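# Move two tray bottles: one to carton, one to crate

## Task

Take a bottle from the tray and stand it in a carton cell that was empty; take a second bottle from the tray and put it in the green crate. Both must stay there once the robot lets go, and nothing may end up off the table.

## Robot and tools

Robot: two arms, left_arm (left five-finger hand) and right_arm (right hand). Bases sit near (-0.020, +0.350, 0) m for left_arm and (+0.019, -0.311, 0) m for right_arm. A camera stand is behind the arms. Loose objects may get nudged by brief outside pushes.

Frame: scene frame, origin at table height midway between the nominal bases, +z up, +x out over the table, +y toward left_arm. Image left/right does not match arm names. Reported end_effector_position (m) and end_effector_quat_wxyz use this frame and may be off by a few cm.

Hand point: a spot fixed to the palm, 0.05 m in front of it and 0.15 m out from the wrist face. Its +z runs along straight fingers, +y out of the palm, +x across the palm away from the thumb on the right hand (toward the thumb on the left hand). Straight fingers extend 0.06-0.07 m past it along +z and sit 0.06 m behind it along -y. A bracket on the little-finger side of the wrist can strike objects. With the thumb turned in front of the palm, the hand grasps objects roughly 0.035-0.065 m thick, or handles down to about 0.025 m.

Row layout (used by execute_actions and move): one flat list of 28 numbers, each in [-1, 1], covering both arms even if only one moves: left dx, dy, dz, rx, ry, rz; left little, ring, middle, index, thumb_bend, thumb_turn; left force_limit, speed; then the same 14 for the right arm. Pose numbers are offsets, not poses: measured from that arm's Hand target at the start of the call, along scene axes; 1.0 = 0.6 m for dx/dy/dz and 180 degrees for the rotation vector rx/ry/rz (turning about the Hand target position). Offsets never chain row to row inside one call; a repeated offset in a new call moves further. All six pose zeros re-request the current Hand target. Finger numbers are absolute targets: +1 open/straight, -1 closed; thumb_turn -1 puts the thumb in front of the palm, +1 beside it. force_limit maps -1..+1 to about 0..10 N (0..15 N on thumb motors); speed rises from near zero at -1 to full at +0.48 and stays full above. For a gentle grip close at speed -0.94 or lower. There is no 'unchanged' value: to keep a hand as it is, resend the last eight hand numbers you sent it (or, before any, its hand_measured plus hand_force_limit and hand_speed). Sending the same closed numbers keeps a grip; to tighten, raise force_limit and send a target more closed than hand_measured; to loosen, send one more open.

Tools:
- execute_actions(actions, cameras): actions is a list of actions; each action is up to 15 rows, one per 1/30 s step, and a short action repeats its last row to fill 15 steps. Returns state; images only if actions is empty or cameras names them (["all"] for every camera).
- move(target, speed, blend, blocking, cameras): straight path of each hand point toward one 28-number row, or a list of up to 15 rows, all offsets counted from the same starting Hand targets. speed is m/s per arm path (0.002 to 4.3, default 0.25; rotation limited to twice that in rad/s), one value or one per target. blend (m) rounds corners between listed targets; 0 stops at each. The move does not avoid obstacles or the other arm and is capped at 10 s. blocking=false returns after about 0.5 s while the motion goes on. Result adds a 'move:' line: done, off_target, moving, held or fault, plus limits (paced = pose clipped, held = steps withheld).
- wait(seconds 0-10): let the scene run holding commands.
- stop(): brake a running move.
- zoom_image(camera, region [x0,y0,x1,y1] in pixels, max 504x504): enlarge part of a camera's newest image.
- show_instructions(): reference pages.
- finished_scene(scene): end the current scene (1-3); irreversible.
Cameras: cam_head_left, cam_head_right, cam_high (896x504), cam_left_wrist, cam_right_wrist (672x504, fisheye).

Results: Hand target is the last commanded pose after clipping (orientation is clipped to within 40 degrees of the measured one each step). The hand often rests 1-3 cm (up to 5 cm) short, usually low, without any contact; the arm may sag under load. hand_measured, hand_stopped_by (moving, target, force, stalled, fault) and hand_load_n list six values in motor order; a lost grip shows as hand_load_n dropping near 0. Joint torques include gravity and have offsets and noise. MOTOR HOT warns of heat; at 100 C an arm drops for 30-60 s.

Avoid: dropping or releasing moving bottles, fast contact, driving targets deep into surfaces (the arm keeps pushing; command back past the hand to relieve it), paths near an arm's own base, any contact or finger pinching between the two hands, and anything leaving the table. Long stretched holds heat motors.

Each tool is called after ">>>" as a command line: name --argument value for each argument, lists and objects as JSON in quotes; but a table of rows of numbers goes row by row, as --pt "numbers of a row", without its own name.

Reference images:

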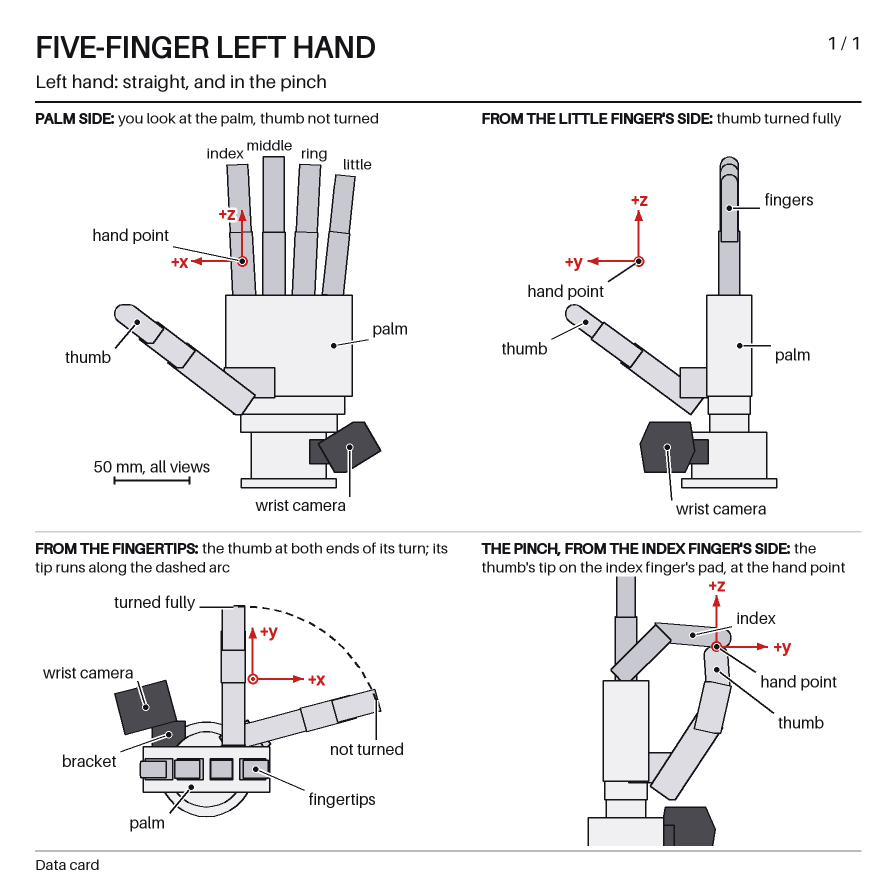

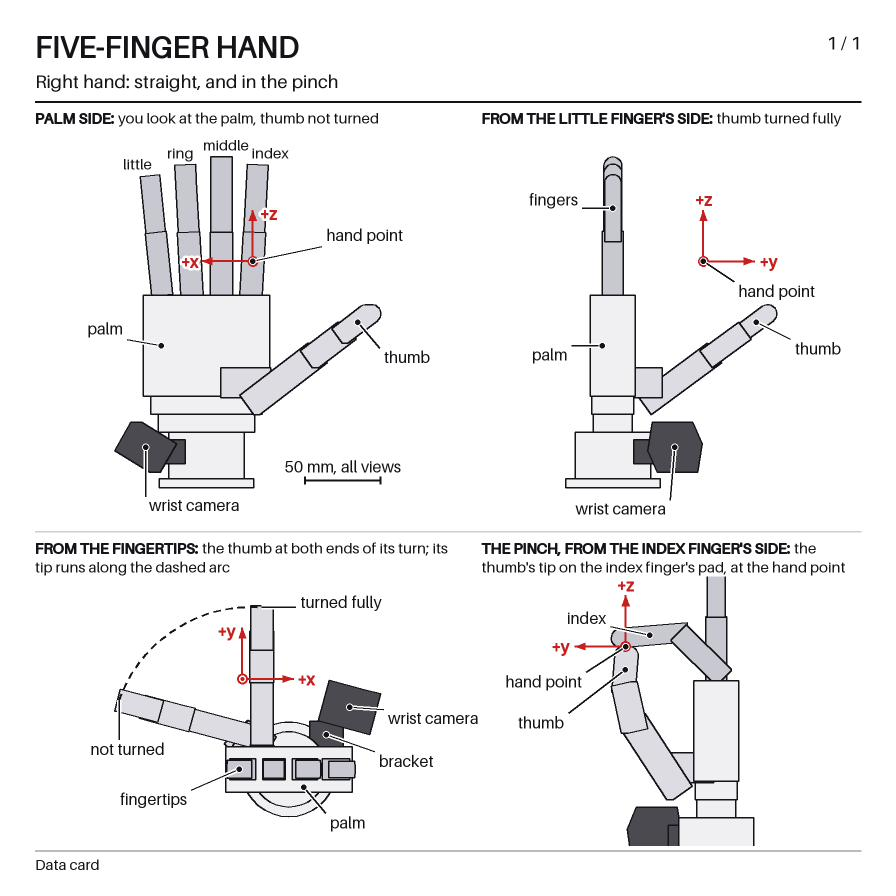

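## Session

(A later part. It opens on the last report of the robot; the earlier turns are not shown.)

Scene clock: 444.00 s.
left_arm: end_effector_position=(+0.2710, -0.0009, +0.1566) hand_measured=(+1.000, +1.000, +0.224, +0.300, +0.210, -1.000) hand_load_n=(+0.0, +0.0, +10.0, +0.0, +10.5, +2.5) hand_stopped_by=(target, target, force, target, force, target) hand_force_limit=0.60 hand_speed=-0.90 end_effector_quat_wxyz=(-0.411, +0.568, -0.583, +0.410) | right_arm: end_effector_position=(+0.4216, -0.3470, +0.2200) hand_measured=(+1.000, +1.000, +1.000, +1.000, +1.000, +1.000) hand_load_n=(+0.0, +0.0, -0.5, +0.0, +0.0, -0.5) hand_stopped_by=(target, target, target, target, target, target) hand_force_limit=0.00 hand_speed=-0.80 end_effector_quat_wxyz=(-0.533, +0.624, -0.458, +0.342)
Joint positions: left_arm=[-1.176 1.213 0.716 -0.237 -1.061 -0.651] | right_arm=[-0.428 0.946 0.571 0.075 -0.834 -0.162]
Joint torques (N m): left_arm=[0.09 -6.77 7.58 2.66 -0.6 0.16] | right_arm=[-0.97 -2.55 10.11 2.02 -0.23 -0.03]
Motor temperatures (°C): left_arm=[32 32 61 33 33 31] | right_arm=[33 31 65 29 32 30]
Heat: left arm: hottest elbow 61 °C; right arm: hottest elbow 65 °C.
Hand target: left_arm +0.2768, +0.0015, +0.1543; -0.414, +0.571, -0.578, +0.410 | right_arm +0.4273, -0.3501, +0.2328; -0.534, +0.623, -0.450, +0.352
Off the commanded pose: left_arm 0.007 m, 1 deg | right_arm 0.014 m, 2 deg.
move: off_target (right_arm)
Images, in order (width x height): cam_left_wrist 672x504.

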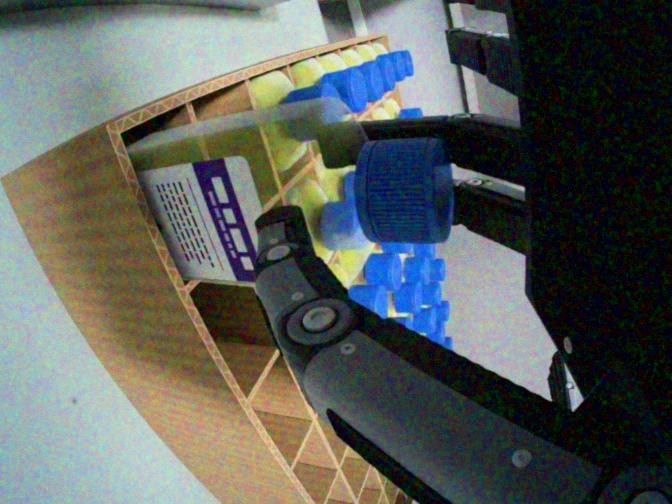

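>>> move --target '[0.0,0.006,-0.035,0.0,0,0.0,1,1,-0.05,0.3,0.12,-1,0.6,-0.9,0,0,0,0,0,0,1,1,1,1,1,1,0.0,-0.8]' --speed 0.04 --cameras '["cam_left_wrist"]'

>>> zoom_image --camera "cam_left_wrist" --region '[50, 60, 350, 340]'

Scene clock: 448.70 s.
left_arm: end_effector_position=(+0.2714, +0.0011, +0.1368) hand_measured=(+1.000, +1.000, +0.224, +0.300, +0.210, -1.000) hand_load_n=(+0.0, +0.0, +10.0, +0.0, +11.0, +3.5) hand_stopped_by=(target, target, force, target, force, target) hand_force_limit=0.60 hand_speed=-0.90 end_effector_quat_wxyz=(-0.409, +0.570, -0.581, +0.412) | right_arm: end_effector_position=(+0.4216, -0.3470, +0.2200) hand_measured=(+1.000, +1.000, +1.000, +1.000, +1.000, +1.000) hand_load_n=(+0.0, +0.0, +0.0, +0.0, +0.0, +0.0) hand_stopped_by=(target, target, target, target, target, target) hand_force_limit=0.00 hand_speed=-0.80 end_effector_quat_wxyz=(-0.533, +0.624, -0.458, +0.342)
Joint positions: left_arm=[-1.173 1.24 0.674 -0.159 -1.057 -0.65] | right_arm=[-0.428 0.946 0.571 0.075 -0.834 -0.162]
Joint torques (N m): left_arm=[0.21 -6.83 7.23 2.51 -0.62 0.21] | right_arm=[-0.5 -2.78 10.22 1.95 -0.18 -0.02]
Motor temperatures (°C): left_arm=[32 32 61 33 33 31] | right_arm=[33 31 65 29 32 30]
Heat: left arm: hottest elbow 61 °C; right arm: hottest elbow 65 °C.
Hand target: left_arm +0.2768, +0.0050, +0.1333; -0.414, +0.571, -0.579, +0.410 | right_arm +0.4273, -0.3501, +0.2328; -0.534, +0.623, -0.450, +0.352
Off the commanded pose: left_arm 0.008 m, 1 deg | right_arm 0.014 m, 2 deg.
move: off_target (right_arm)
Images, in order (width x height): cam_left_wrist 672x504.

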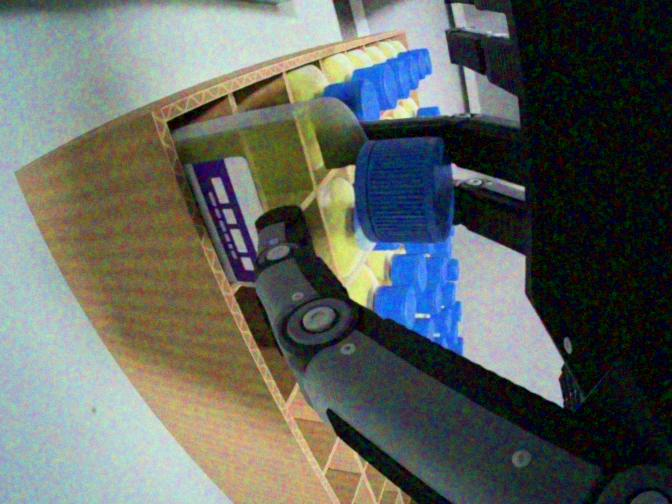

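Scaled by 1.680 from the camera's 672x504 image, which has a finer 960x720 frame.

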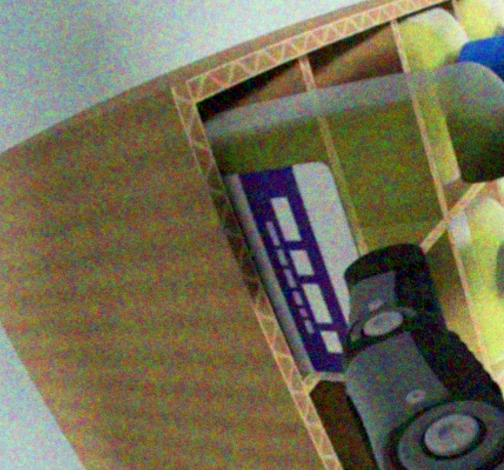

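>>> move --target '[0.0,0.002,-0.038,0.0,0,0.0,1,1,-0.05,0.3,0.12,-1,0.6,-0.9,0,0,0,0,0,0,1,1,1,1,1,1,0.0,-0.8]' --speed 0.04 --cameras '["cam_left_wrist"]'

Scene clock: 453.27 s.
left_arm: end_effector_position=(+0.2717, +0.0018, +0.1147) hand_measured=(+1.000, +1.000, +0.224, +0.300, +0.210, -1.000) hand_load_n=(+0.0, +0.0, +10.0, +0.0, +10.5, +3.5) hand_stopped_by=(target, target, force, target, force, target) hand_force_limit=0.60 hand_speed=-0.90 end_effector_quat_wxyz=(-0.409, +0.570, -0.581, +0.413) | right_arm: end_effector_position=(+0.4216, -0.3470, +0.2200) hand_measured=(+1.000, +1.000, +1.000, +1.000, +1.000, +1.000) hand_load_n=(+0.0, +0.0, +0.0, +0.0, +0.0, +0.0) hand_stopped_by=(target, target, target, target, target, target) hand_force_limit=0.00 hand_speed=-0.80 end_effector_quat_wxyz=(-0.533, +0.624, -0.458, +0.342)
Joint positions: left_arm=[-1.171 1.282 0.638 -0.076 -1.057 -0.648] | right_arm=[-0.428 0.946 0.571 0.075 -0.834 -0.162]
Joint torques (N m): left_arm=[0.15 -6.95 6.82 2.5 -0.61 0.22] | right_arm=[-0.67 -2.67 10.3 1.95 -0.2 0]
Motor temperatures (°C): left_arm=[32 32 60 33 33 31] | right_arm=[33 31 65 29 32 30]
Heat: left arm: hottest elbow 60 °C; right arm: hottest elbow 65 °C.
Hand target: left_arm +0.2768, +0.0063, +0.1106; -0.414, +0.571, -0.578, +0.410 | right_arm +0.4273, -0.3501, +0.2328; -0.534, +0.623, -0.450, +0.352
Off the commanded pose: left_arm 0.008 m, 1 deg | right_arm 0.014 m, 2 deg.
move: off_target (right_arm)
Images, in order (width x height): cam_left_wrist 672x504.

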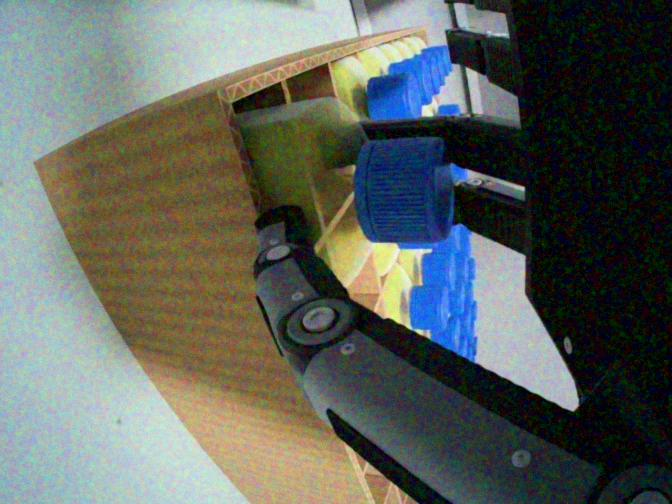

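>>> move --target '[0.0,0.0,-0.010,0.0,0,0.0,1,1,-0.05,0.3,0.12,-1,0.6,-0.9,0,0,0,0,0,0,1,1,1,1,1,1,0.0,-0.8]' --speed 0.04 --cameras '["cam_left_wrist","cam_head_right"]'

>>> zoom_image --camera "cam_head_right" --region '[400, 180, 520, 310]'

Scene clock: 456.97 s.
left_arm: end_effector_position=(+0.2721, +0.0016, +0.1137) hand_measured=(+1.000, +1.000, +0.224, +0.300, +0.210, -1.000) hand_load_n=(+0.0, +0.0, +11.0, +0.0, +10.0, +1.5) hand_stopped_by=(target, target, force, target, force, target) hand_force_limit=0.60 hand_speed=-0.90 end_effector_quat_wxyz=(-0.409, +0.569, -0.579, +0.416) | right_arm: end_effector_position=(+0.4216, -0.3470, +0.2200) hand_measured=(+1.000, +1.000, +1.000, +1.000, +1.000, +1.000) hand_load_n=(+0.0, +0.0, +0.0, +0.0, +0.0, -0.5) hand_stopped_by=(target, target, target, target, target, target) hand_force_limit=0.00 hand_speed=-0.80 end_effector_quat_wxyz=(-0.533, +0.624, -0.458, +0.342)
Joint positions: left_arm=[-1.171 1.285 0.632 -0.057 -1.058 -0.641] | right_arm=[-0.428 0.946 0.571 0.075 -0.834 -0.162]
Joint torques (N m): left_arm=[0.15 -6.18 6.57 2.66 -0.55 0.15] | right_arm=[-0.44 -3.25 10.17 1.96 -0.18 -0.04]
Motor temperatures (°C): left_arm=[32 32 60 33 33 31] | right_arm=[33 31 65 29 32 30]
Heat: left arm: hottest elbow 60 °C; right arm: hottest elbow 65 °C.
Hand target: left_arm +0.2769, +0.0062, +0.1047; -0.414, +0.571, -0.578, +0.410 | right_arm +0.4273, -0.3501, +0.2328; -0.534, +0.623, -0.450, +0.352
Off the commanded pose: left_arm 0.011 m, 1 deg | right_arm 0.014 m, 2 deg.
move: off_target (left_arm, right_arm)
Images, in order (width x height): cam_head_right 896x504, cam_left_wrist 672x504.

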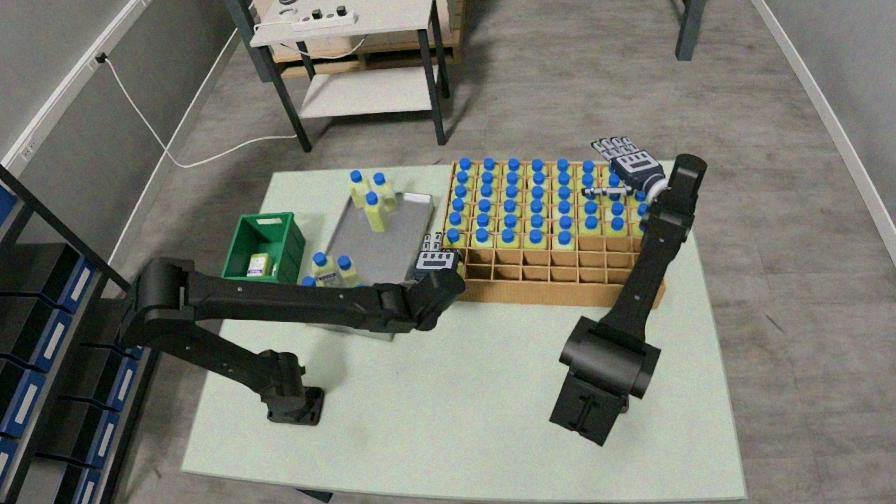

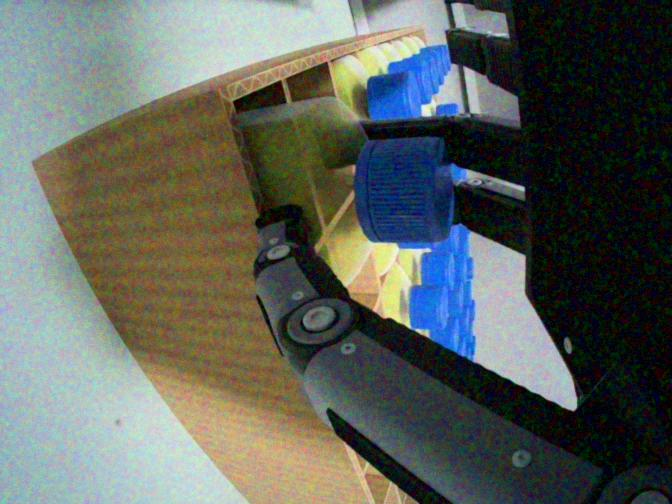

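Scaled by 3.877 from the camera's 896x504 image, which has a finer 1280x720 frame.

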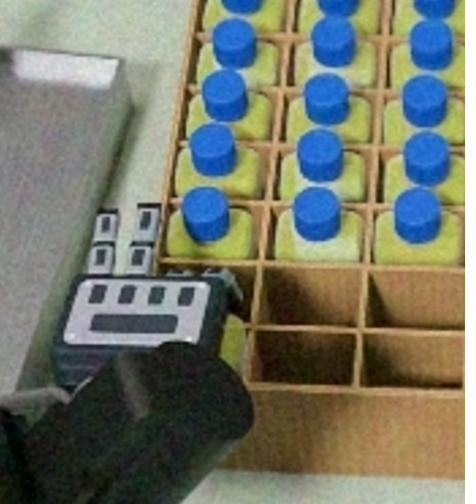

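>>> execute_actions --actions '[]' --cameras '["cam_high","cam_head_left"]'

>>> zoom_image --camera "cam_high" --region '[380, 160, 520, 280]'

Scene clock: 479.07 s.
left_arm: end_effector_position=(+0.2722, +0.0016, +0.1137) hand_measured=(+1.000, +1.000, +0.224, +0.300, +0.210, -1.000) hand_load_n=(+0.0, +0.0, +10.5, +0.0, +9.5, +1.5) hand_stopped_by=(target, target, force, target, force, target) hand_force_limit=0.60 hand_speed=-0.90 end_effector_quat_wxyz=(-0.409, +0.569, -0.579, +0.416) | right_arm: end_effector_position=(+0.4216, -0.3470, +0.2200) hand_measured=(+1.000, +1.000, +1.000, +1.000, +1.000, +1.000) hand_load_n=(+0.0, +0.0, -0.5, +0.0, +0.0, +0.0) hand_stopped_by=(target, target, target, target, target, target) hand_force_limit=0.00 hand_speed=-0.80 end_effector_quat_wxyz=(-0.533, +0.624, -0.458, +0.342)
Joint positions: left_arm=[-1.171 1.285 0.632 -0.056 -1.058 -0.64] | right_arm=[-0.428 0.946 0.571 0.075 -0.834 -0.162]
Joint velocities: within noise
Joint torques (N m): left_arm=[0.15 -6.24 6.6 2.58 -0.55 0.14] | right_arm=[0.09 -2.9 10.24 2.09 -0.21 -0.03]
Motor temperatures (°C): left_arm=[32 32 59 33 32 31] | right_arm=[33 31 65 29 32 30]
Heat: left arm: hottest elbow 59 °C; right arm: hottest elbow 65 °C.
Hand target: left_arm +0.2769, +0.0063, +0.1047; -0.414, +0.571, -0.578, +0.410 | right_arm +0.4273, -0.3501, +0.2328; -0.534, +0.623, -0.450, +0.352
Off the commanded pose: left_arm 0.011 m, 1 deg | right_arm 0.014 m, 2 deg.
Images, in order (width x height): cam_head_left 896x504, cam_high 896x504.

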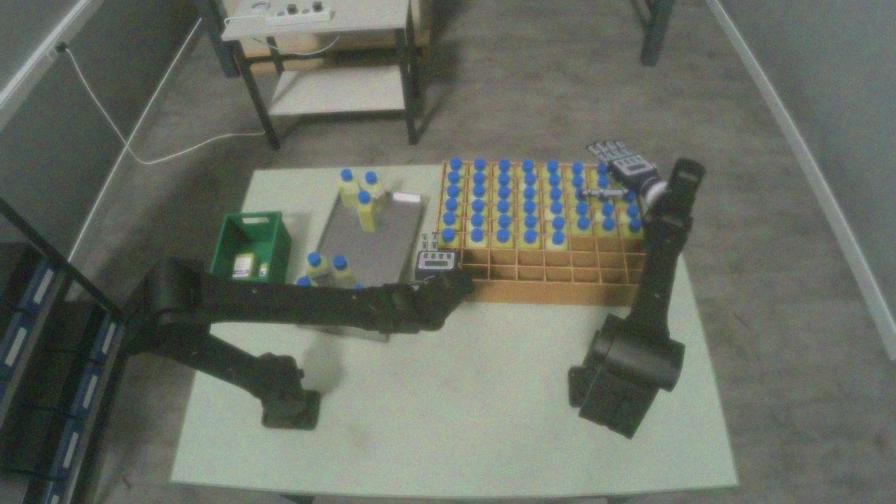

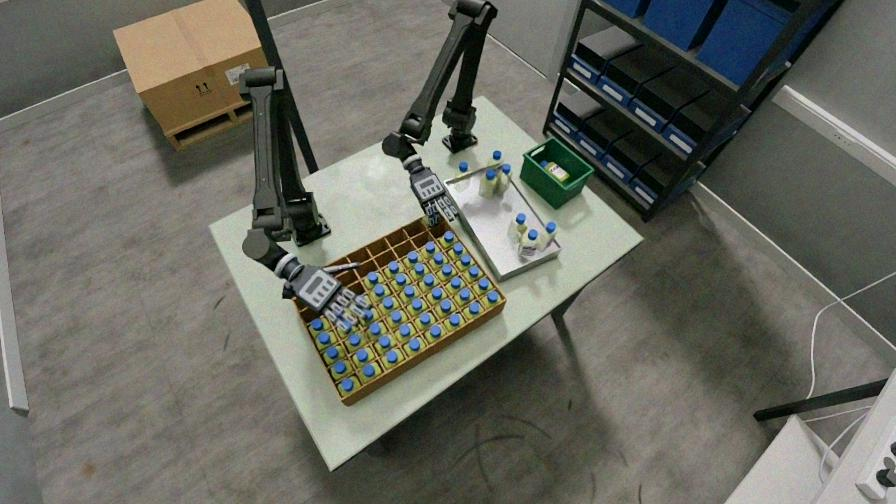

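Scaled by 3.600 from the camera's 896x504 image, which has a finer 1280x720 frame.

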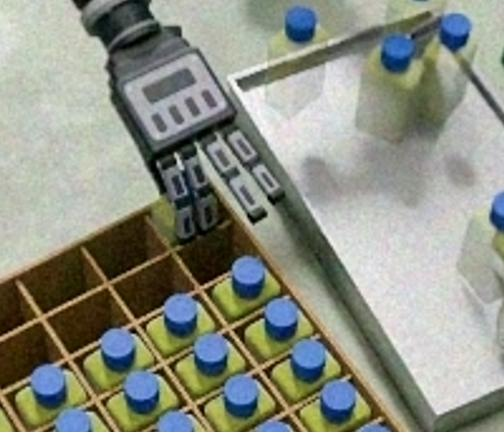

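>>> move --target '[-0.002,0.0,0.011,0.0,0,0.0,1,1,-0.05,0.3,0.28,-1,0.6,-0.99,0,0,0,0,0,0,1,1,1,1,1,1,0.0,-0.8]' --speed 0.04 --cameras '["cam_left_wrist"]'

Scene clock: 508.33 s.
left_arm: end_effector_position=(+0.2722, +0.0017, +0.1138) hand_measured=(+1.000, +1.000, +0.224, +0.300, +0.218, -1.000) hand_load_n=(+0.0, +0.0, +9.5, +0.0, +7.0, +1.0) hand_stopped_by=(target, target, force, target, moving, target) hand_force_limit=0.60 hand_speed=-0.99 end_effector_quat_wxyz=(-0.410, +0.569, -0.579, +0.416) | right_arm: end_effector_position=(+0.4216, -0.3470, +0.2200) hand_measured=(+1.000, +1.000, +1.000, +1.000, +1.000, +1.000) hand_load_n=(+0.0, +0.0, +0.0, +0.0, +0.0, +0.0) hand_stopped_by=(target, target, target, target, target, target) hand_force_limit=0.00 hand_speed=-0.80 end_effector_quat_wxyz=(-0.533, +0.624, -0.458, +0.342)
Joint positions: left_arm=[-1.171 1.285 0.632 -0.056 -1.059 -0.64] | right_arm=[-0.428 0.946 0.571 0.075 -0.834 -0.162]
Joint torques (N m): left_arm=[-0.15 -7.36 7.24 1.54 -0.6 0.11] | right_arm=[-0.21 -2.96 10.33 2 -0.22 -0.06]
Motor temperatures (°C): left_arm=[32 32 58 33 32 31] | right_arm=[33 31 65 29 32 30]
Heat: left arm: hottest elbow 58 °C; right arm: hottest elbow 65 °C.
Hand target: left_arm +0.2757, +0.0063, +0.1113; -0.414, +0.571, -0.578, +0.410 | right_arm +0.4273, -0.3501, +0.2328; -0.534, +0.623, -0.450, +0.352
Off the commanded pose: left_arm 0.006 m, 1 deg | right_arm 0.014 m, 2 deg.
move: off_target (right_arm)
Images, in order (width x height): cam_left_wrist 672x504.

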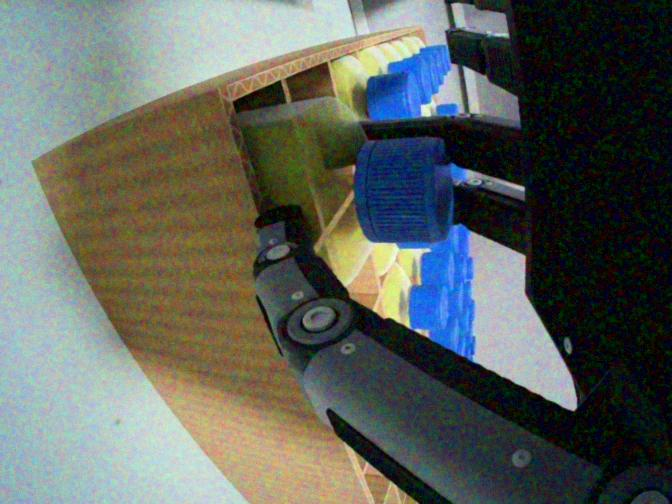

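>>> wait --seconds 1 --cameras '["cam_left_wrist"]'

Scene clock: 511.10 s.
left_arm: end_effector_position=(+0.2726, +0.0022, +0.1141) hand_measured=(+1.000, +1.000, +0.222, +0.300, +0.260, -1.000) hand_load_n=(-0.5, +0.0, +0.0, +0.0, -3.0, +0.5) hand_stopped_by=(target, target, force, target, moving, target) hand_force_limit=0.60 hand_speed=-0.99 end_effector_quat_wxyz=(-0.411, +0.569, -0.578, +0.415) | right_arm: end_effector_position=(+0.4216, -0.3470, +0.2200) hand_measured=(+1.000, +1.000, +1.000, +1.000, +1.000, +1.000) hand_load_n=(+0.0, +0.0, -0.5, -0.5, +0.0, +0.0) hand_stopped_by=(target, target, target, target, target, target) hand_force_limit=0.00 hand_speed=-0.80 end_effector_quat_wxyz=(-0.533, +0.624, -0.458, +0.342)
Joint positions: left_arm=[-1.171 1.285 0.632 -0.056 -1.062 -0.64] | right_arm=[-0.428 0.946 0.571 0.075 -0.834 -0.162]
Joint torques (N m): left_arm=[-0.15 -7.36 7.23 1.51 -0.48 0.11] | right_arm=[-0.21 -2.9 10.21 2.02 -0.21 -0.06]
Motor temperatures (°C): left_arm=[32 32 58 33 32 31] | right_arm=[33 31 65 29 32 30]
Heat: left arm: hottest elbow 58 °C; right arm: hottest elbow 65 °C.
Hand target: left_arm +0.2757, +0.0063, +0.1113; -0.414, +0.571, -0.578, +0.410 | right_arm +0.4273, -0.3501, +0.2328; -0.534, +0.623, -0.450, +0.352
Off the commanded pose: left_arm 0.006 m, 1 deg | right_arm 0.014 m, 2 deg.
wait: 1.00 s; at rest from the start
Images, in order (width x height): cam_left_wrist 672x504.

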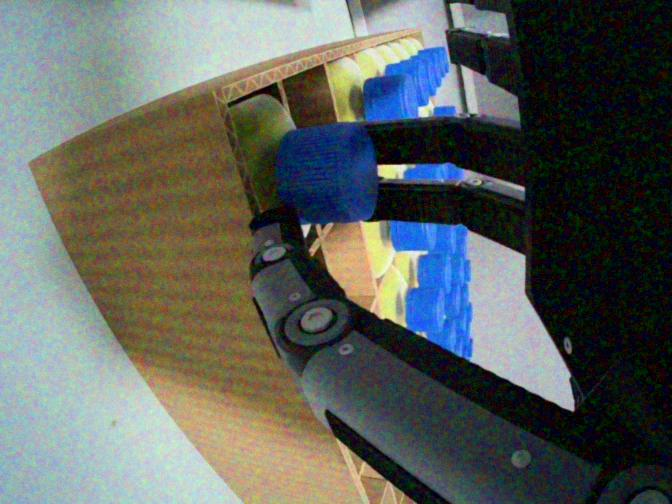

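>>> move --target '[0.0,0.0,0.0,0.0,0,0.0,1,1,0.5,0.5,0.26,-1,0.6,-0.8,0,0,0,0,0,0,1,1,1,1,1,1,0.0,-0.8]' --speed 0.04 --cameras '["cam_left_wrist"]'

Scene clock: 516.90 s.
left_arm: end_effector_position=(+0.2726, +0.0022, +0.1142) hand_measured=(+1.000, +1.000, +0.500, +0.500, +0.260, -1.000) hand_load_n=(+0.0, +0.0, +0.0, +0.0, -1.5, +0.0) hand_stopped_by=(target, target, target, target, target, target) hand_force_limit=0.60 hand_speed=-0.80 end_effector_quat_wxyz=(-0.411, +0.569, -0.578, +0.415) | right_arm: end_effector_position=(+0.4216, -0.3470, +0.2200) hand_measured=(+1.000, +1.000, +1.000, +1.000, +1.000, +1.000) hand_load_n=(+0.0, +0.0, +0.0, -0.5, +0.0, -0.5) hand_stopped_by=(target, target, target, target, target, target) hand_force_limit=0.00 hand_speed=-0.80 end_effector_quat_wxyz=(-0.533, +0.624, -0.458, +0.342)
Joint positions: left_arm=[-1.171 1.285 0.632 -0.056 -1.063 -0.64] | right_arm=[-0.428 0.946 0.571 0.075 -0.834 -0.162]
Joint torques (N m): left_arm=[-0.15 -7.36 7.25 1.5 -0.47 0.11] | right_arm=[-0.62 -3.02 10.17 2.06 -0.18 -0.04]
Motor temperatures (°C): left_arm=[32 32 58 33 32 31] | right_arm=[33 31 65 29 32 30]
Heat: left arm: hottest elbow 58 °C; right arm: hottest elbow 65 °C.
Hand target: left_arm +0.2757, +0.0063, +0.1112; -0.414, +0.571, -0.578, +0.410 | right_arm +0.4273, -0.3501, +0.2328; -0.534, +0.623, -0.450, +0.352
Off the commanded pose: left_arm 0.006 m, 1 deg | right_arm 0.014 m, 2 deg.
move: off_target (right_arm)
Images, in order (width x height): cam_left_wrist 672x504.

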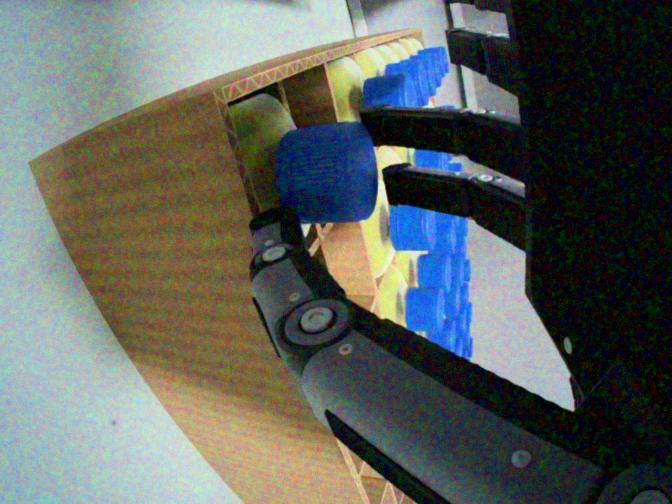

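>>> move --target '[0.015,0.0,0.06,0.0,0,0.0,1,1,0.5,0.5,0.3,-1,0.6,-0.8,0,0,0,0,0,0,1,1,1,1,1,1,0.0,-0.8]' --speed 0.06 --cameras '["cam_left_wrist"]'

Scene clock: 521.30 s.
left_arm: end_effector_position=(+0.2726, +0.0200, +0.1201) hand_measured=(+1.000, +1.000, +0.500, +0.500, +0.300, -1.000) hand_load_n=(+0.0, +0.0, +0.0, -0.5, +0.0, +0.0) hand_stopped_by=(target, target, target, target, target, target) hand_force_limit=0.60 hand_speed=-0.80 end_effector_quat_wxyz=(-0.418, +0.565, -0.592, +0.395) | right_arm: end_effector_position=(+0.4216, -0.3470, +0.2200) hand_measured=(+1.000, +1.000, +1.000, +1.000, +1.000, +1.000) hand_load_n=(+0.0, -0.5, +0.0, -0.5, +0.0, -0.5) hand_stopped_by=(target, target, target, target, target, target) hand_force_limit=0.00 hand_speed=-0.80 end_effector_quat_wxyz=(-0.533, +0.624, -0.458, +0.342)
Joint positions: left_arm=[-1.15 1.234 0.632 -0.143 -1.046 -0.621] | right_arm=[-0.428 0.946 0.571 0.075 -0.834 -0.162]
Joint torques (N m): left_arm=[0.03 -8 11.55 1.25 -0.46 0.24] | right_arm=[-0.79 -2.78 10.07 2.04 -0.23 -0.02]
Motor temperatures (°C): left_arm=[32 32 59 33 32 31] | right_arm=[33 31 65 29 32 30]
Heat: left arm: hottest elbow 59 °C; right arm: hottest elbow 65 °C.
Hand target: left_arm +0.2846, +0.0063, +0.1472; -0.414, +0.571, -0.578, +0.410 | right_arm +0.4273, -0.3501, +0.2328; -0.534, +0.623, -0.450, +0.352
Off the commanded pose: left_arm 0.033 m, 2 deg | right_arm 0.014 m, 2 deg.
move: off_target (left_arm, right_arm)
Images, in order (width x height): cam_left_wrist 672x504.

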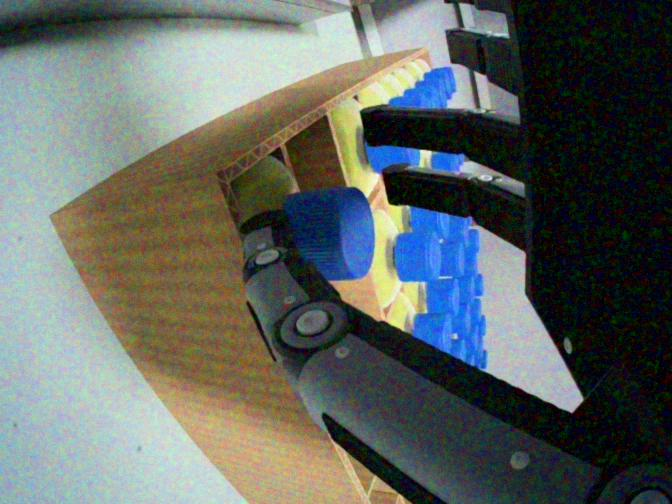

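>>> move --target '[0.0,-0.012,0.08,0.0,0,0.0,1,1,0.5,0.5,0.3,-1,0.6,-0.8,0,0,0,0,0,0,1,1,1,1,1,1,0.0,-0.8]' --speed 0.08 --cameras '["cam_left_wrist"]'

>>> move --target '[0.0,0.0,0.15,0.0,0,0.0,1,1,0.5,0.5,0.3,-1,0.6,-0.8,0,0,0,0,0,0,1,1,1,1,1,1,0.0,-0.8]' --speed 0.12 --cameras '["cam_left_wrist","cam_high","cam_head_right"]'

>>> zoom_image --camera "cam_high" --region '[380, 160, 520, 280]'

Scene clock: 529.27 s.
left_arm: end_effector_position=(+0.2751, +0.0144, +0.1639) hand_measured=(+1.000, +1.000, +0.500, +0.500, +0.300, -1.000) hand_load_n=(+0.0, +0.0, +0.0, +0.0, +0.0, +0.0) hand_stopped_by=(target, target, target, target, target, target) hand_force_limit=0.60 hand_speed=-0.80 end_effector_quat_wxyz=(-0.420, +0.564, -0.595, +0.390) | right_arm: end_effector_position=(+0.4216, -0.3470, +0.2200) hand_measured=(+1.000, +1.000, +1.000, +1.000, +1.000, +1.000) hand_load_n=(+0.0, +0.0, +0.0, +0.0, +0.0, +0.0) hand_stopped_by=(target, target, target, target, target, target) hand_force_limit=0.00 hand_speed=-0.80 end_effector_quat_wxyz=(-0.533, +0.624, -0.458, +0.342)
Joint positions: left_arm=[-1.15 1.18 0.728 -0.304 -1.046 -0.62] | right_arm=[-0.428 0.946 0.571 0.075 -0.834 -0.162]
Joint torques (N m): left_arm=[-0.67 -7.71 12.59 1.28 -0.68 0.13] | right_arm=[-0.56 -2.43 10.04 1.92 -0.17 -0.05]
Motor temperatures (°C): left_arm=[32 33 61 33 32 31] | right_arm=[33 31 66 29 32 30]
Heat: left arm: hottest elbow 61 °C; right arm: hottest elbow 66 °C.
Hand target: left_arm +0.2846, -0.0009, +0.1952; -0.414, +0.571, -0.578, +0.410 | right_arm +0.4273, -0.3501, +0.2328; -0.534, +0.623, -0.450, +0.352
Off the commanded pose: left_arm 0.036 m, 3 deg | right_arm 0.014 m, 2 deg.
move: off_target (left_arm, right_arm)
Images, in order (width x height): cam_left_wrist 672x504.

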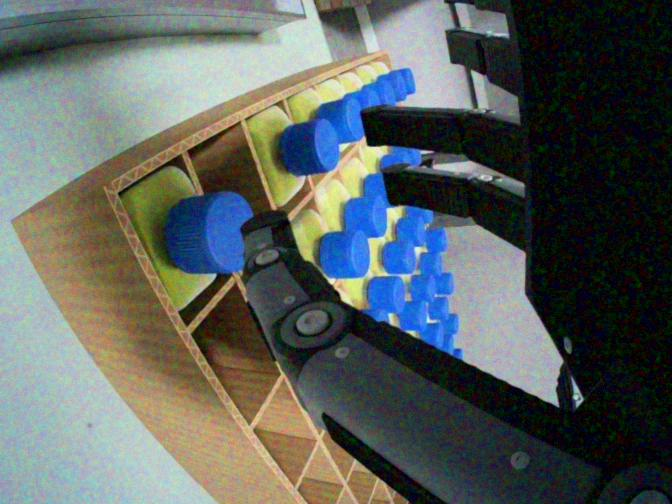

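Scene clock: 530.77 s.
left_arm: end_effector_position=(+0.2769, +0.0101, +0.2514) hand_measured=(+1.000, +1.000, +0.500, +0.500, +0.300, -1.000) hand_load_n=(+0.0, +0.0, +0.0, +0.0, +0.0, +0.0) hand_stopped_by=(target, target, target, target, target, target) hand_force_limit=0.60 hand_speed=-0.80 end_effector_quat_wxyz=(-0.420, +0.564, -0.595, +0.390) | right_arm: end_effector_position=(+0.4216, -0.3470, +0.2200) hand_measured=(+1.000, +1.000, +1.000, +1.000, +1.000, +1.000) hand_load_n=(+0.0, -0.5, +0.0, +0.0, +0.0, +0.0) hand_stopped_by=(target, target, target, target, target, target) hand_force_limit=0.00 hand_speed=-0.80 end_effector_quat_wxyz=(-0.533, +0.624, -0.458, +0.342)
Joint positions: left_arm=[-1.15 1.108 0.917 -0.565 -1.046 -0.62] | right_arm=[-0.428 0.946 0.571 0.075 -0.834 -0.162]
Joint torques (N m): left_arm=[-0.67 -7.18 13.57 1.26 -0.67 0.13] | right_arm=[-0.62 -2.37 10.25 2.06 -0.24 -0.02]
Motor temperatures (°C): left_arm=[32 33 61 33 32 31] | right_arm=[33 31 66 29 32 30]
Heat: left arm: hottest elbow 61 °C; right arm: hottest elbow 66 °C.
Hand target: left_arm +0.2846, -0.0009, +0.2852; -0.414, +0.571, -0.578, +0.410 | right_arm +0.4273, -0.3501, +0.2328; -0.534, +0.623, -0.450, +0.352
Off the commanded pose: left_arm 0.036 m, 3 deg | right_arm 0.014 m, 2 deg.
move: off_target (left_arm, right_arm)
Images, in order (width x height): cam_head_right 896x504, cam_high 896x504, cam_left_wrist 672x504.

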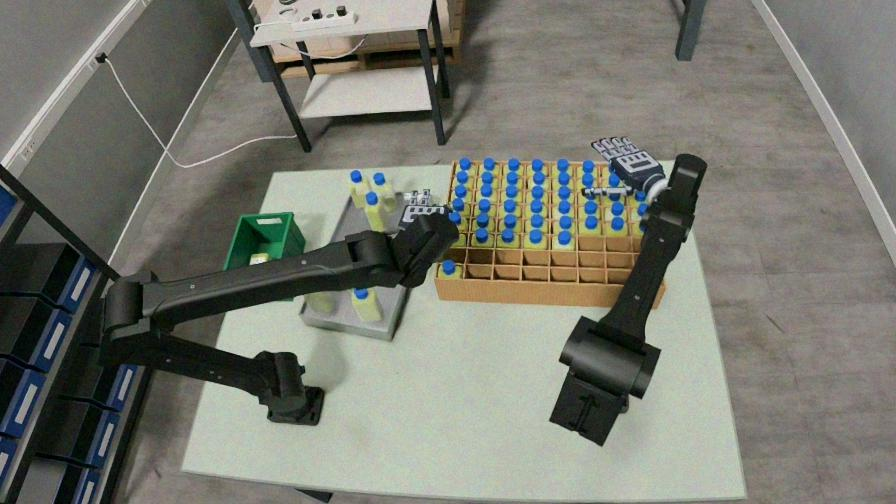

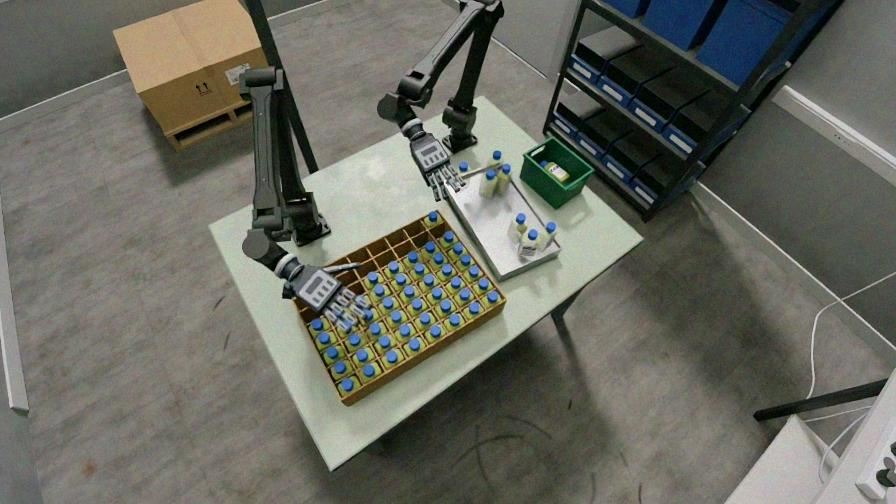

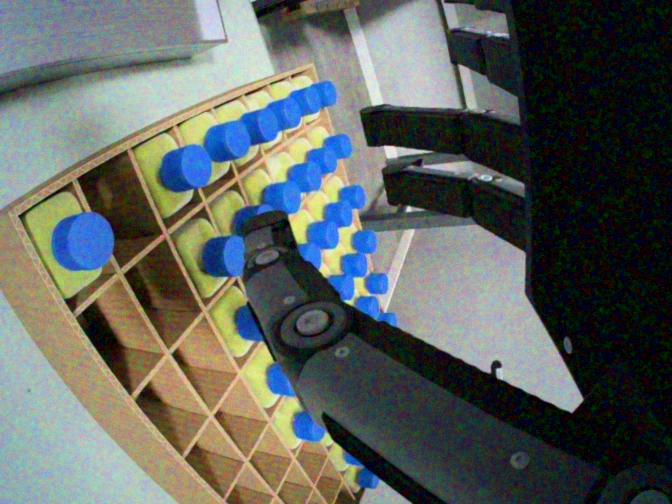

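Scaled by 3.600 from the camera's 896x504 image, which has a finer 1280x720 frame.

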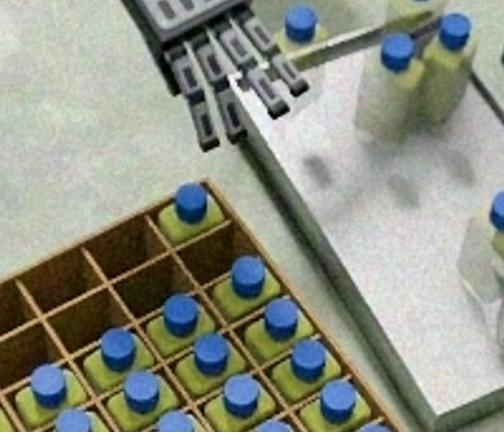

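>>> move --target '[0.2,0.38,0.02,0.0,0,-0.08,1,1,0.45,0.45,0.3,-1,0.2,0,0,0,0,0,0,0,1,1,1,1,1,1,0.0,-0.8]' --speed 0.2 --cameras '["cam_left_wrist","cam_head_right"]'

>>> zoom_image --camera "cam_left_wrist" --region '[0, 0, 330, 330]'

Scene clock: 537.97 s.
left_arm: end_effector_position=(+0.3977, +0.2219, +0.2946) hand_measured=(+1.000, +1.000, +0.450, +0.450, +0.300, -1.000) hand_load_n=(+0.0, +0.0, +0.0, +0.0, +0.0, +0.0) hand_stopped_by=(target, target, target, target, target, target) hand_force_limit=0.20 hand_speed=0.00 end_effector_quat_wxyz=(+0.350, -0.498, +0.647, -0.459) | right_arm: end_effector_position=(+0.4216, -0.3470, +0.2200) hand_measured=(+1.000, +1.000, +1.000, +1.000, +1.000, +1.000) hand_load_n=(+0.0, +0.0, +0.0, +0.0, +0.0, +0.0) hand_stopped_by=(target, target, target, target, target, target) hand_force_limit=0.00 hand_speed=-0.80 end_effector_quat_wxyz=(-0.533, +0.624, -0.458, +0.342)
Joint positions: left_arm=[-0.19 0.85 0.8 -0.291 0.058 0.017] | right_arm=[-0.428 0.946 0.571 0.075 -0.834 -0.162]
Joint torques (N m): left_arm=[0.15 -3.55 9.92 3.03 0.04 0.24] | right_arm=[-0.56 -3.08 10.11 1.88 -0.21 -0.02]
Motor temperatures (°C): left_arm=[32 32 62 33 32 31] | right_arm=[33 31 66 29 32 30]
Heat: left arm: hottest elbow 62 °C; right arm: hottest elbow 66 °C.
Hand target: left_arm +0.4046, +0.2271, +0.2972; +0.359, -0.494, +0.645, -0.458 | right_arm +0.4273, -0.3501, +0.2328; -0.534, +0.623, -0.450, +0.352
Off the commanded pose: left_arm 0.009 m, 1 deg | right_arm 0.014 m, 2 deg.
move: off_target (right_arm)
Images, in order (width x height): cam_head_right 896x504, cam_left_wrist 672x504.

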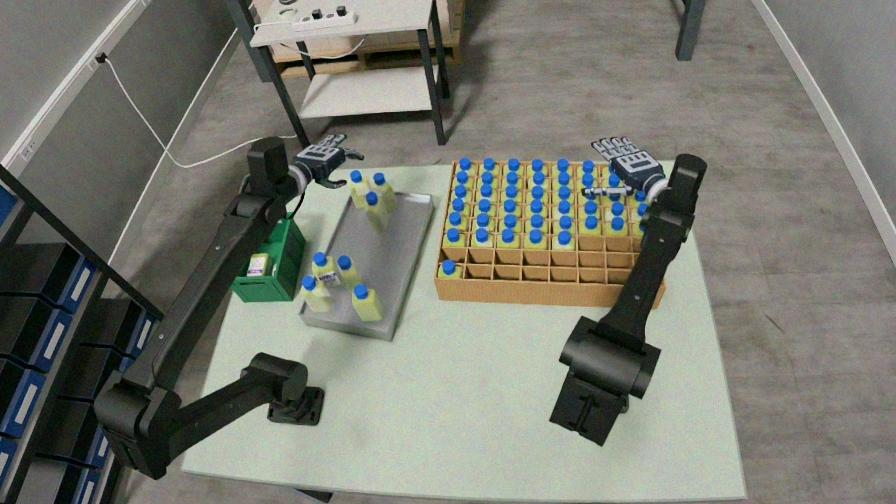

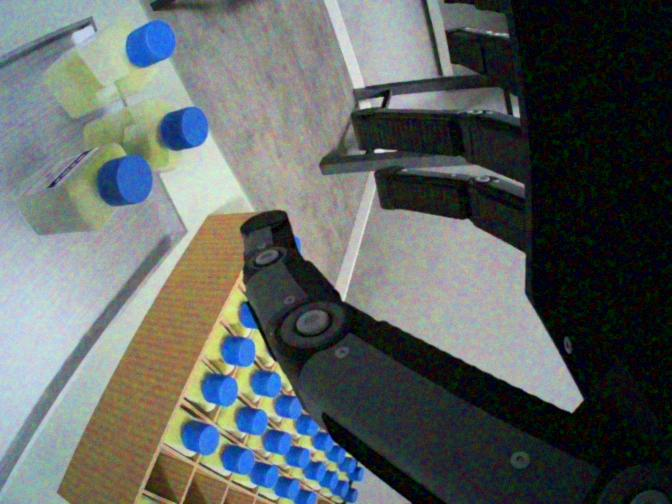

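Scaled by 1.527 from the camera's 672x504 image, which has a finer 960x720 frame.

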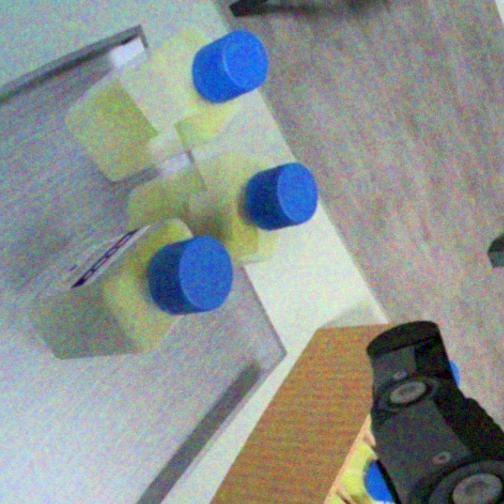

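>>> move --target '[0.159,0.055,-0.07,0.0,0,0.114,1,1,0.45,0.45,0.3,-1,0.2,0,0,0,0,0,0,0,1,1,1,1,1,1,0.0,-0.8]' --speed 0.15 --cameras '["cam_left_wrist"]'

>>> zoom_image --camera "cam_left_wrist" --region '[0, 20, 330, 350]'

Scene clock: 587.63 s.
left_arm: end_effector_position=(+0.4789, +0.2706, +0.2214) hand_measured=(+1.000, +1.000, +0.450, +0.450, +0.300, -1.000) hand_load_n=(+0.0, +0.0, +0.0, +0.0, +0.0, +0.0) hand_stopped_by=(target, target, target, target, target, target) hand_force_limit=0.20 hand_speed=0.00 end_effector_quat_wxyz=(-0.425, +0.608, -0.565, +0.359) | right_arm: end_effector_position=(+0.4216, -0.3470, +0.2200) hand_measured=(+1.000, +1.000, +1.000, +1.000, +1.000, +1.000) hand_load_n=(+0.0, +0.0, +0.0, +0.0, +0.0, -0.5) hand_stopped_by=(target, target, target, target, target, target) hand_force_limit=0.00 hand_speed=-0.80 end_effector_quat_wxyz=(-0.533, +0.624, -0.458, +0.342)
Joint positions: left_arm=[-0.19 1.117 0.8 -0.092 -0.298 -0.079] | right_arm=[-0.428 0.946 0.571 0.075 -0.834 -0.162]
Joint torques (N m): left_arm=[-2.02 -6.42 13.48 2.96 -0.29 -0.05] | right_arm=[-0.32 -2.84 10.06 1.95 -0.21 -0.03]
Motor temperatures (°C): left_arm=[32 32 63 33 32 31] | right_arm=[33 31 66 29 32 30]
Heat: left arm: hottest elbow 63 °C; right arm: hottest elbow 66 °C.
Hand target: left_arm +0.5000, +0.2601, +0.2551; -0.435, +0.601, -0.547, +0.387 | right_arm +0.4273, -0.3501, +0.2328; -0.534, +0.623, -0.450, +0.352
Off the commanded pose: left_arm 0.041 m, 4 deg | right_arm 0.014 m, 2 deg.
move: off_target (left_arm, right_arm)
Images, in order (width x height): cam_left_wrist 672x504.

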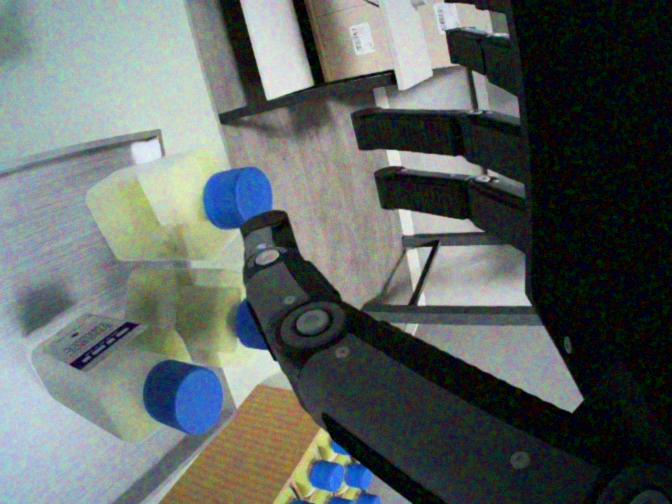

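Scaled by 1.527 from the camera's 672x504 image, which has a finer 960x720 frame.

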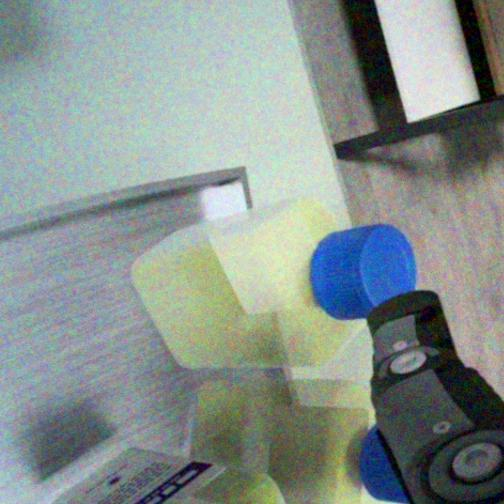

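>>> move --target '[0.033,-0.0135,-0.14,0.0,0,0.0,1,1,0.45,0.45,0.3,-1,0.2,0,0,0,0,0,0,0,1,1,1,1,1,1,0.0,-0.8]' --speed 0.12 --cameras '["cam_left_wrist"]'

Scene clock: 609.03 s.
left_arm: end_effector_position=(+0.5211, +0.2599, +0.1797) hand_measured=(+1.000, +1.000, +0.450, +0.450, +0.300, -1.000) hand_load_n=(+0.0, +0.0, +0.0, +0.0, +0.0, +0.0) hand_stopped_by=(target, target, target, target, target, target) hand_force_limit=0.20 hand_speed=0.00 end_effector_quat_wxyz=(-0.441, +0.599, -0.547, +0.384) | right_arm: end_effector_position=(+0.4216, -0.3470, +0.2200) hand_measured=(+1.000, +1.000, +1.000, +1.000, +1.000, +1.000) hand_load_n=(-0.5, +0.0, +0.0, -0.5, +0.0, +0.0) hand_stopped_by=(target, target, target, target, target, target) hand_force_limit=0.00 hand_speed=-0.80 end_effector_quat_wxyz=(-0.533, +0.624, -0.458, +0.342)
Joint positions: left_arm=[-0.197 1.286 0.767 0.181 -0.307 -0.083] | right_arm=[-0.428 0.946 0.571 0.075 -0.834 -0.162]
Joint torques (N m): left_arm=[-2.32 -7.88 7.6 2.99 -0.27 -0.05] | right_arm=[-0.62 -2.73 10.22 1.94 -0.21 -0.04]
Motor temperatures (°C): left_arm=[32 32 68 33 31 31] | right_arm=[33 31 66 29 32 30]
Heat: left arm: hottest elbow 68 °C; right arm: hottest elbow 66 °C.
Hand target: left_arm +0.5198, +0.2521, +0.1712; -0.435, +0.601, -0.547, +0.387 | right_arm +0.4273, -0.3501, +0.2328; -0.534, +0.623, -0.450, +0.352
Off the commanded pose: left_arm 0.012 m, 1 deg | right_arm 0.014 m, 2 deg.
move: off_target (left_arm, right_arm)
Images, in order (width x height): cam_left_wrist 672x504.

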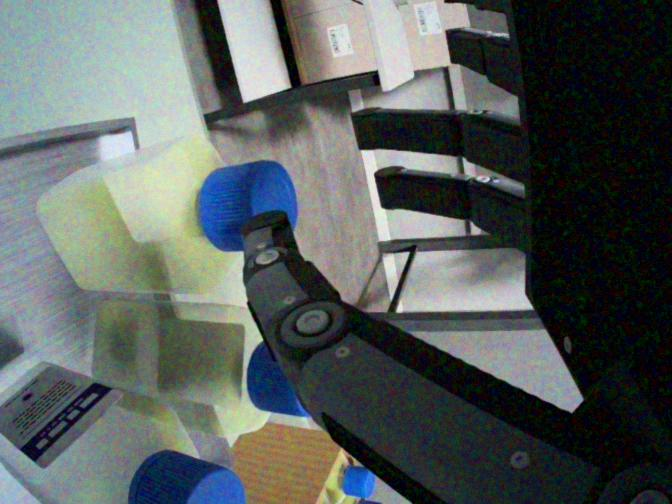

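>>> move --target '[-0.02,0.0,0.0,0.0,0,0.0,1,1,0.45,0.45,0.3,-1,0.2,0,0,0,0,0,0,0,1,1,1,1,1,1,0.0,-0.8]' --speed 0.08 --cameras '["cam_left_wrist"]'

Scene clock: 619.30 s.
left_arm: end_effector_position=(+0.5123, +0.2589, +0.1691) hand_measured=(+1.000, +1.000, +0.450, +0.450, +0.300, -1.000) hand_load_n=(+0.0, +0.0, +0.0, +0.0, +0.0, +0.0) hand_stopped_by=(target, target, target, target, target, target) hand_force_limit=0.20 hand_speed=0.00 end_effector_quat_wxyz=(-0.437, +0.602, -0.551, +0.378) | right_arm: end_effector_position=(+0.4216, -0.3470, +0.2200) hand_measured=(+1.000, +1.000, +1.000, +1.000, +1.000, +1.000) hand_load_n=(+0.0, +0.0, +0.0, +0.0, +0.0, -0.5) hand_stopped_by=(target, target, target, target, target, target) hand_force_limit=0.00 hand_speed=-0.80 end_effector_quat_wxyz=(-0.533, +0.624, -0.458, +0.342)
Joint positions: left_arm=[-0.204 1.281 0.743 0.181 -0.314 -0.085] | right_arm=[-0.428 0.946 0.571 0.075 -0.834 -0.162]
Joint torques (N m): left_arm=[-2.26 -9.64 7.28 2.8 -0.28 -0.05] | right_arm=[-0.44 -2.43 10.28 2.1 -0.2 -0.03]
Motor temperatures (°C): left_arm=[32 32 66 33 31 31] | right_arm=[33 31 66 29 32 30]
Heat: left arm: hottest elbow 66 °C; right arm: hottest elbow 66 °C.
Hand target: left_arm +0.5079, +0.2519, +0.1712; -0.435, +0.601, -0.547, +0.387 | right_arm +0.4273, -0.3501, +0.2328; -0.534, +0.623, -0.450, +0.352
Off the commanded pose: left_arm 0.008 m, 1 deg | right_arm 0.014 m, 2 deg.
move: off_target (right_arm)
Images, in order (width x height): cam_left_wrist 672x504.

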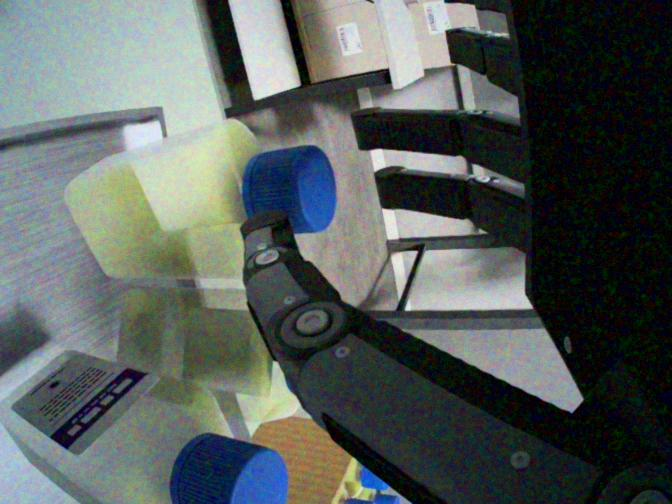

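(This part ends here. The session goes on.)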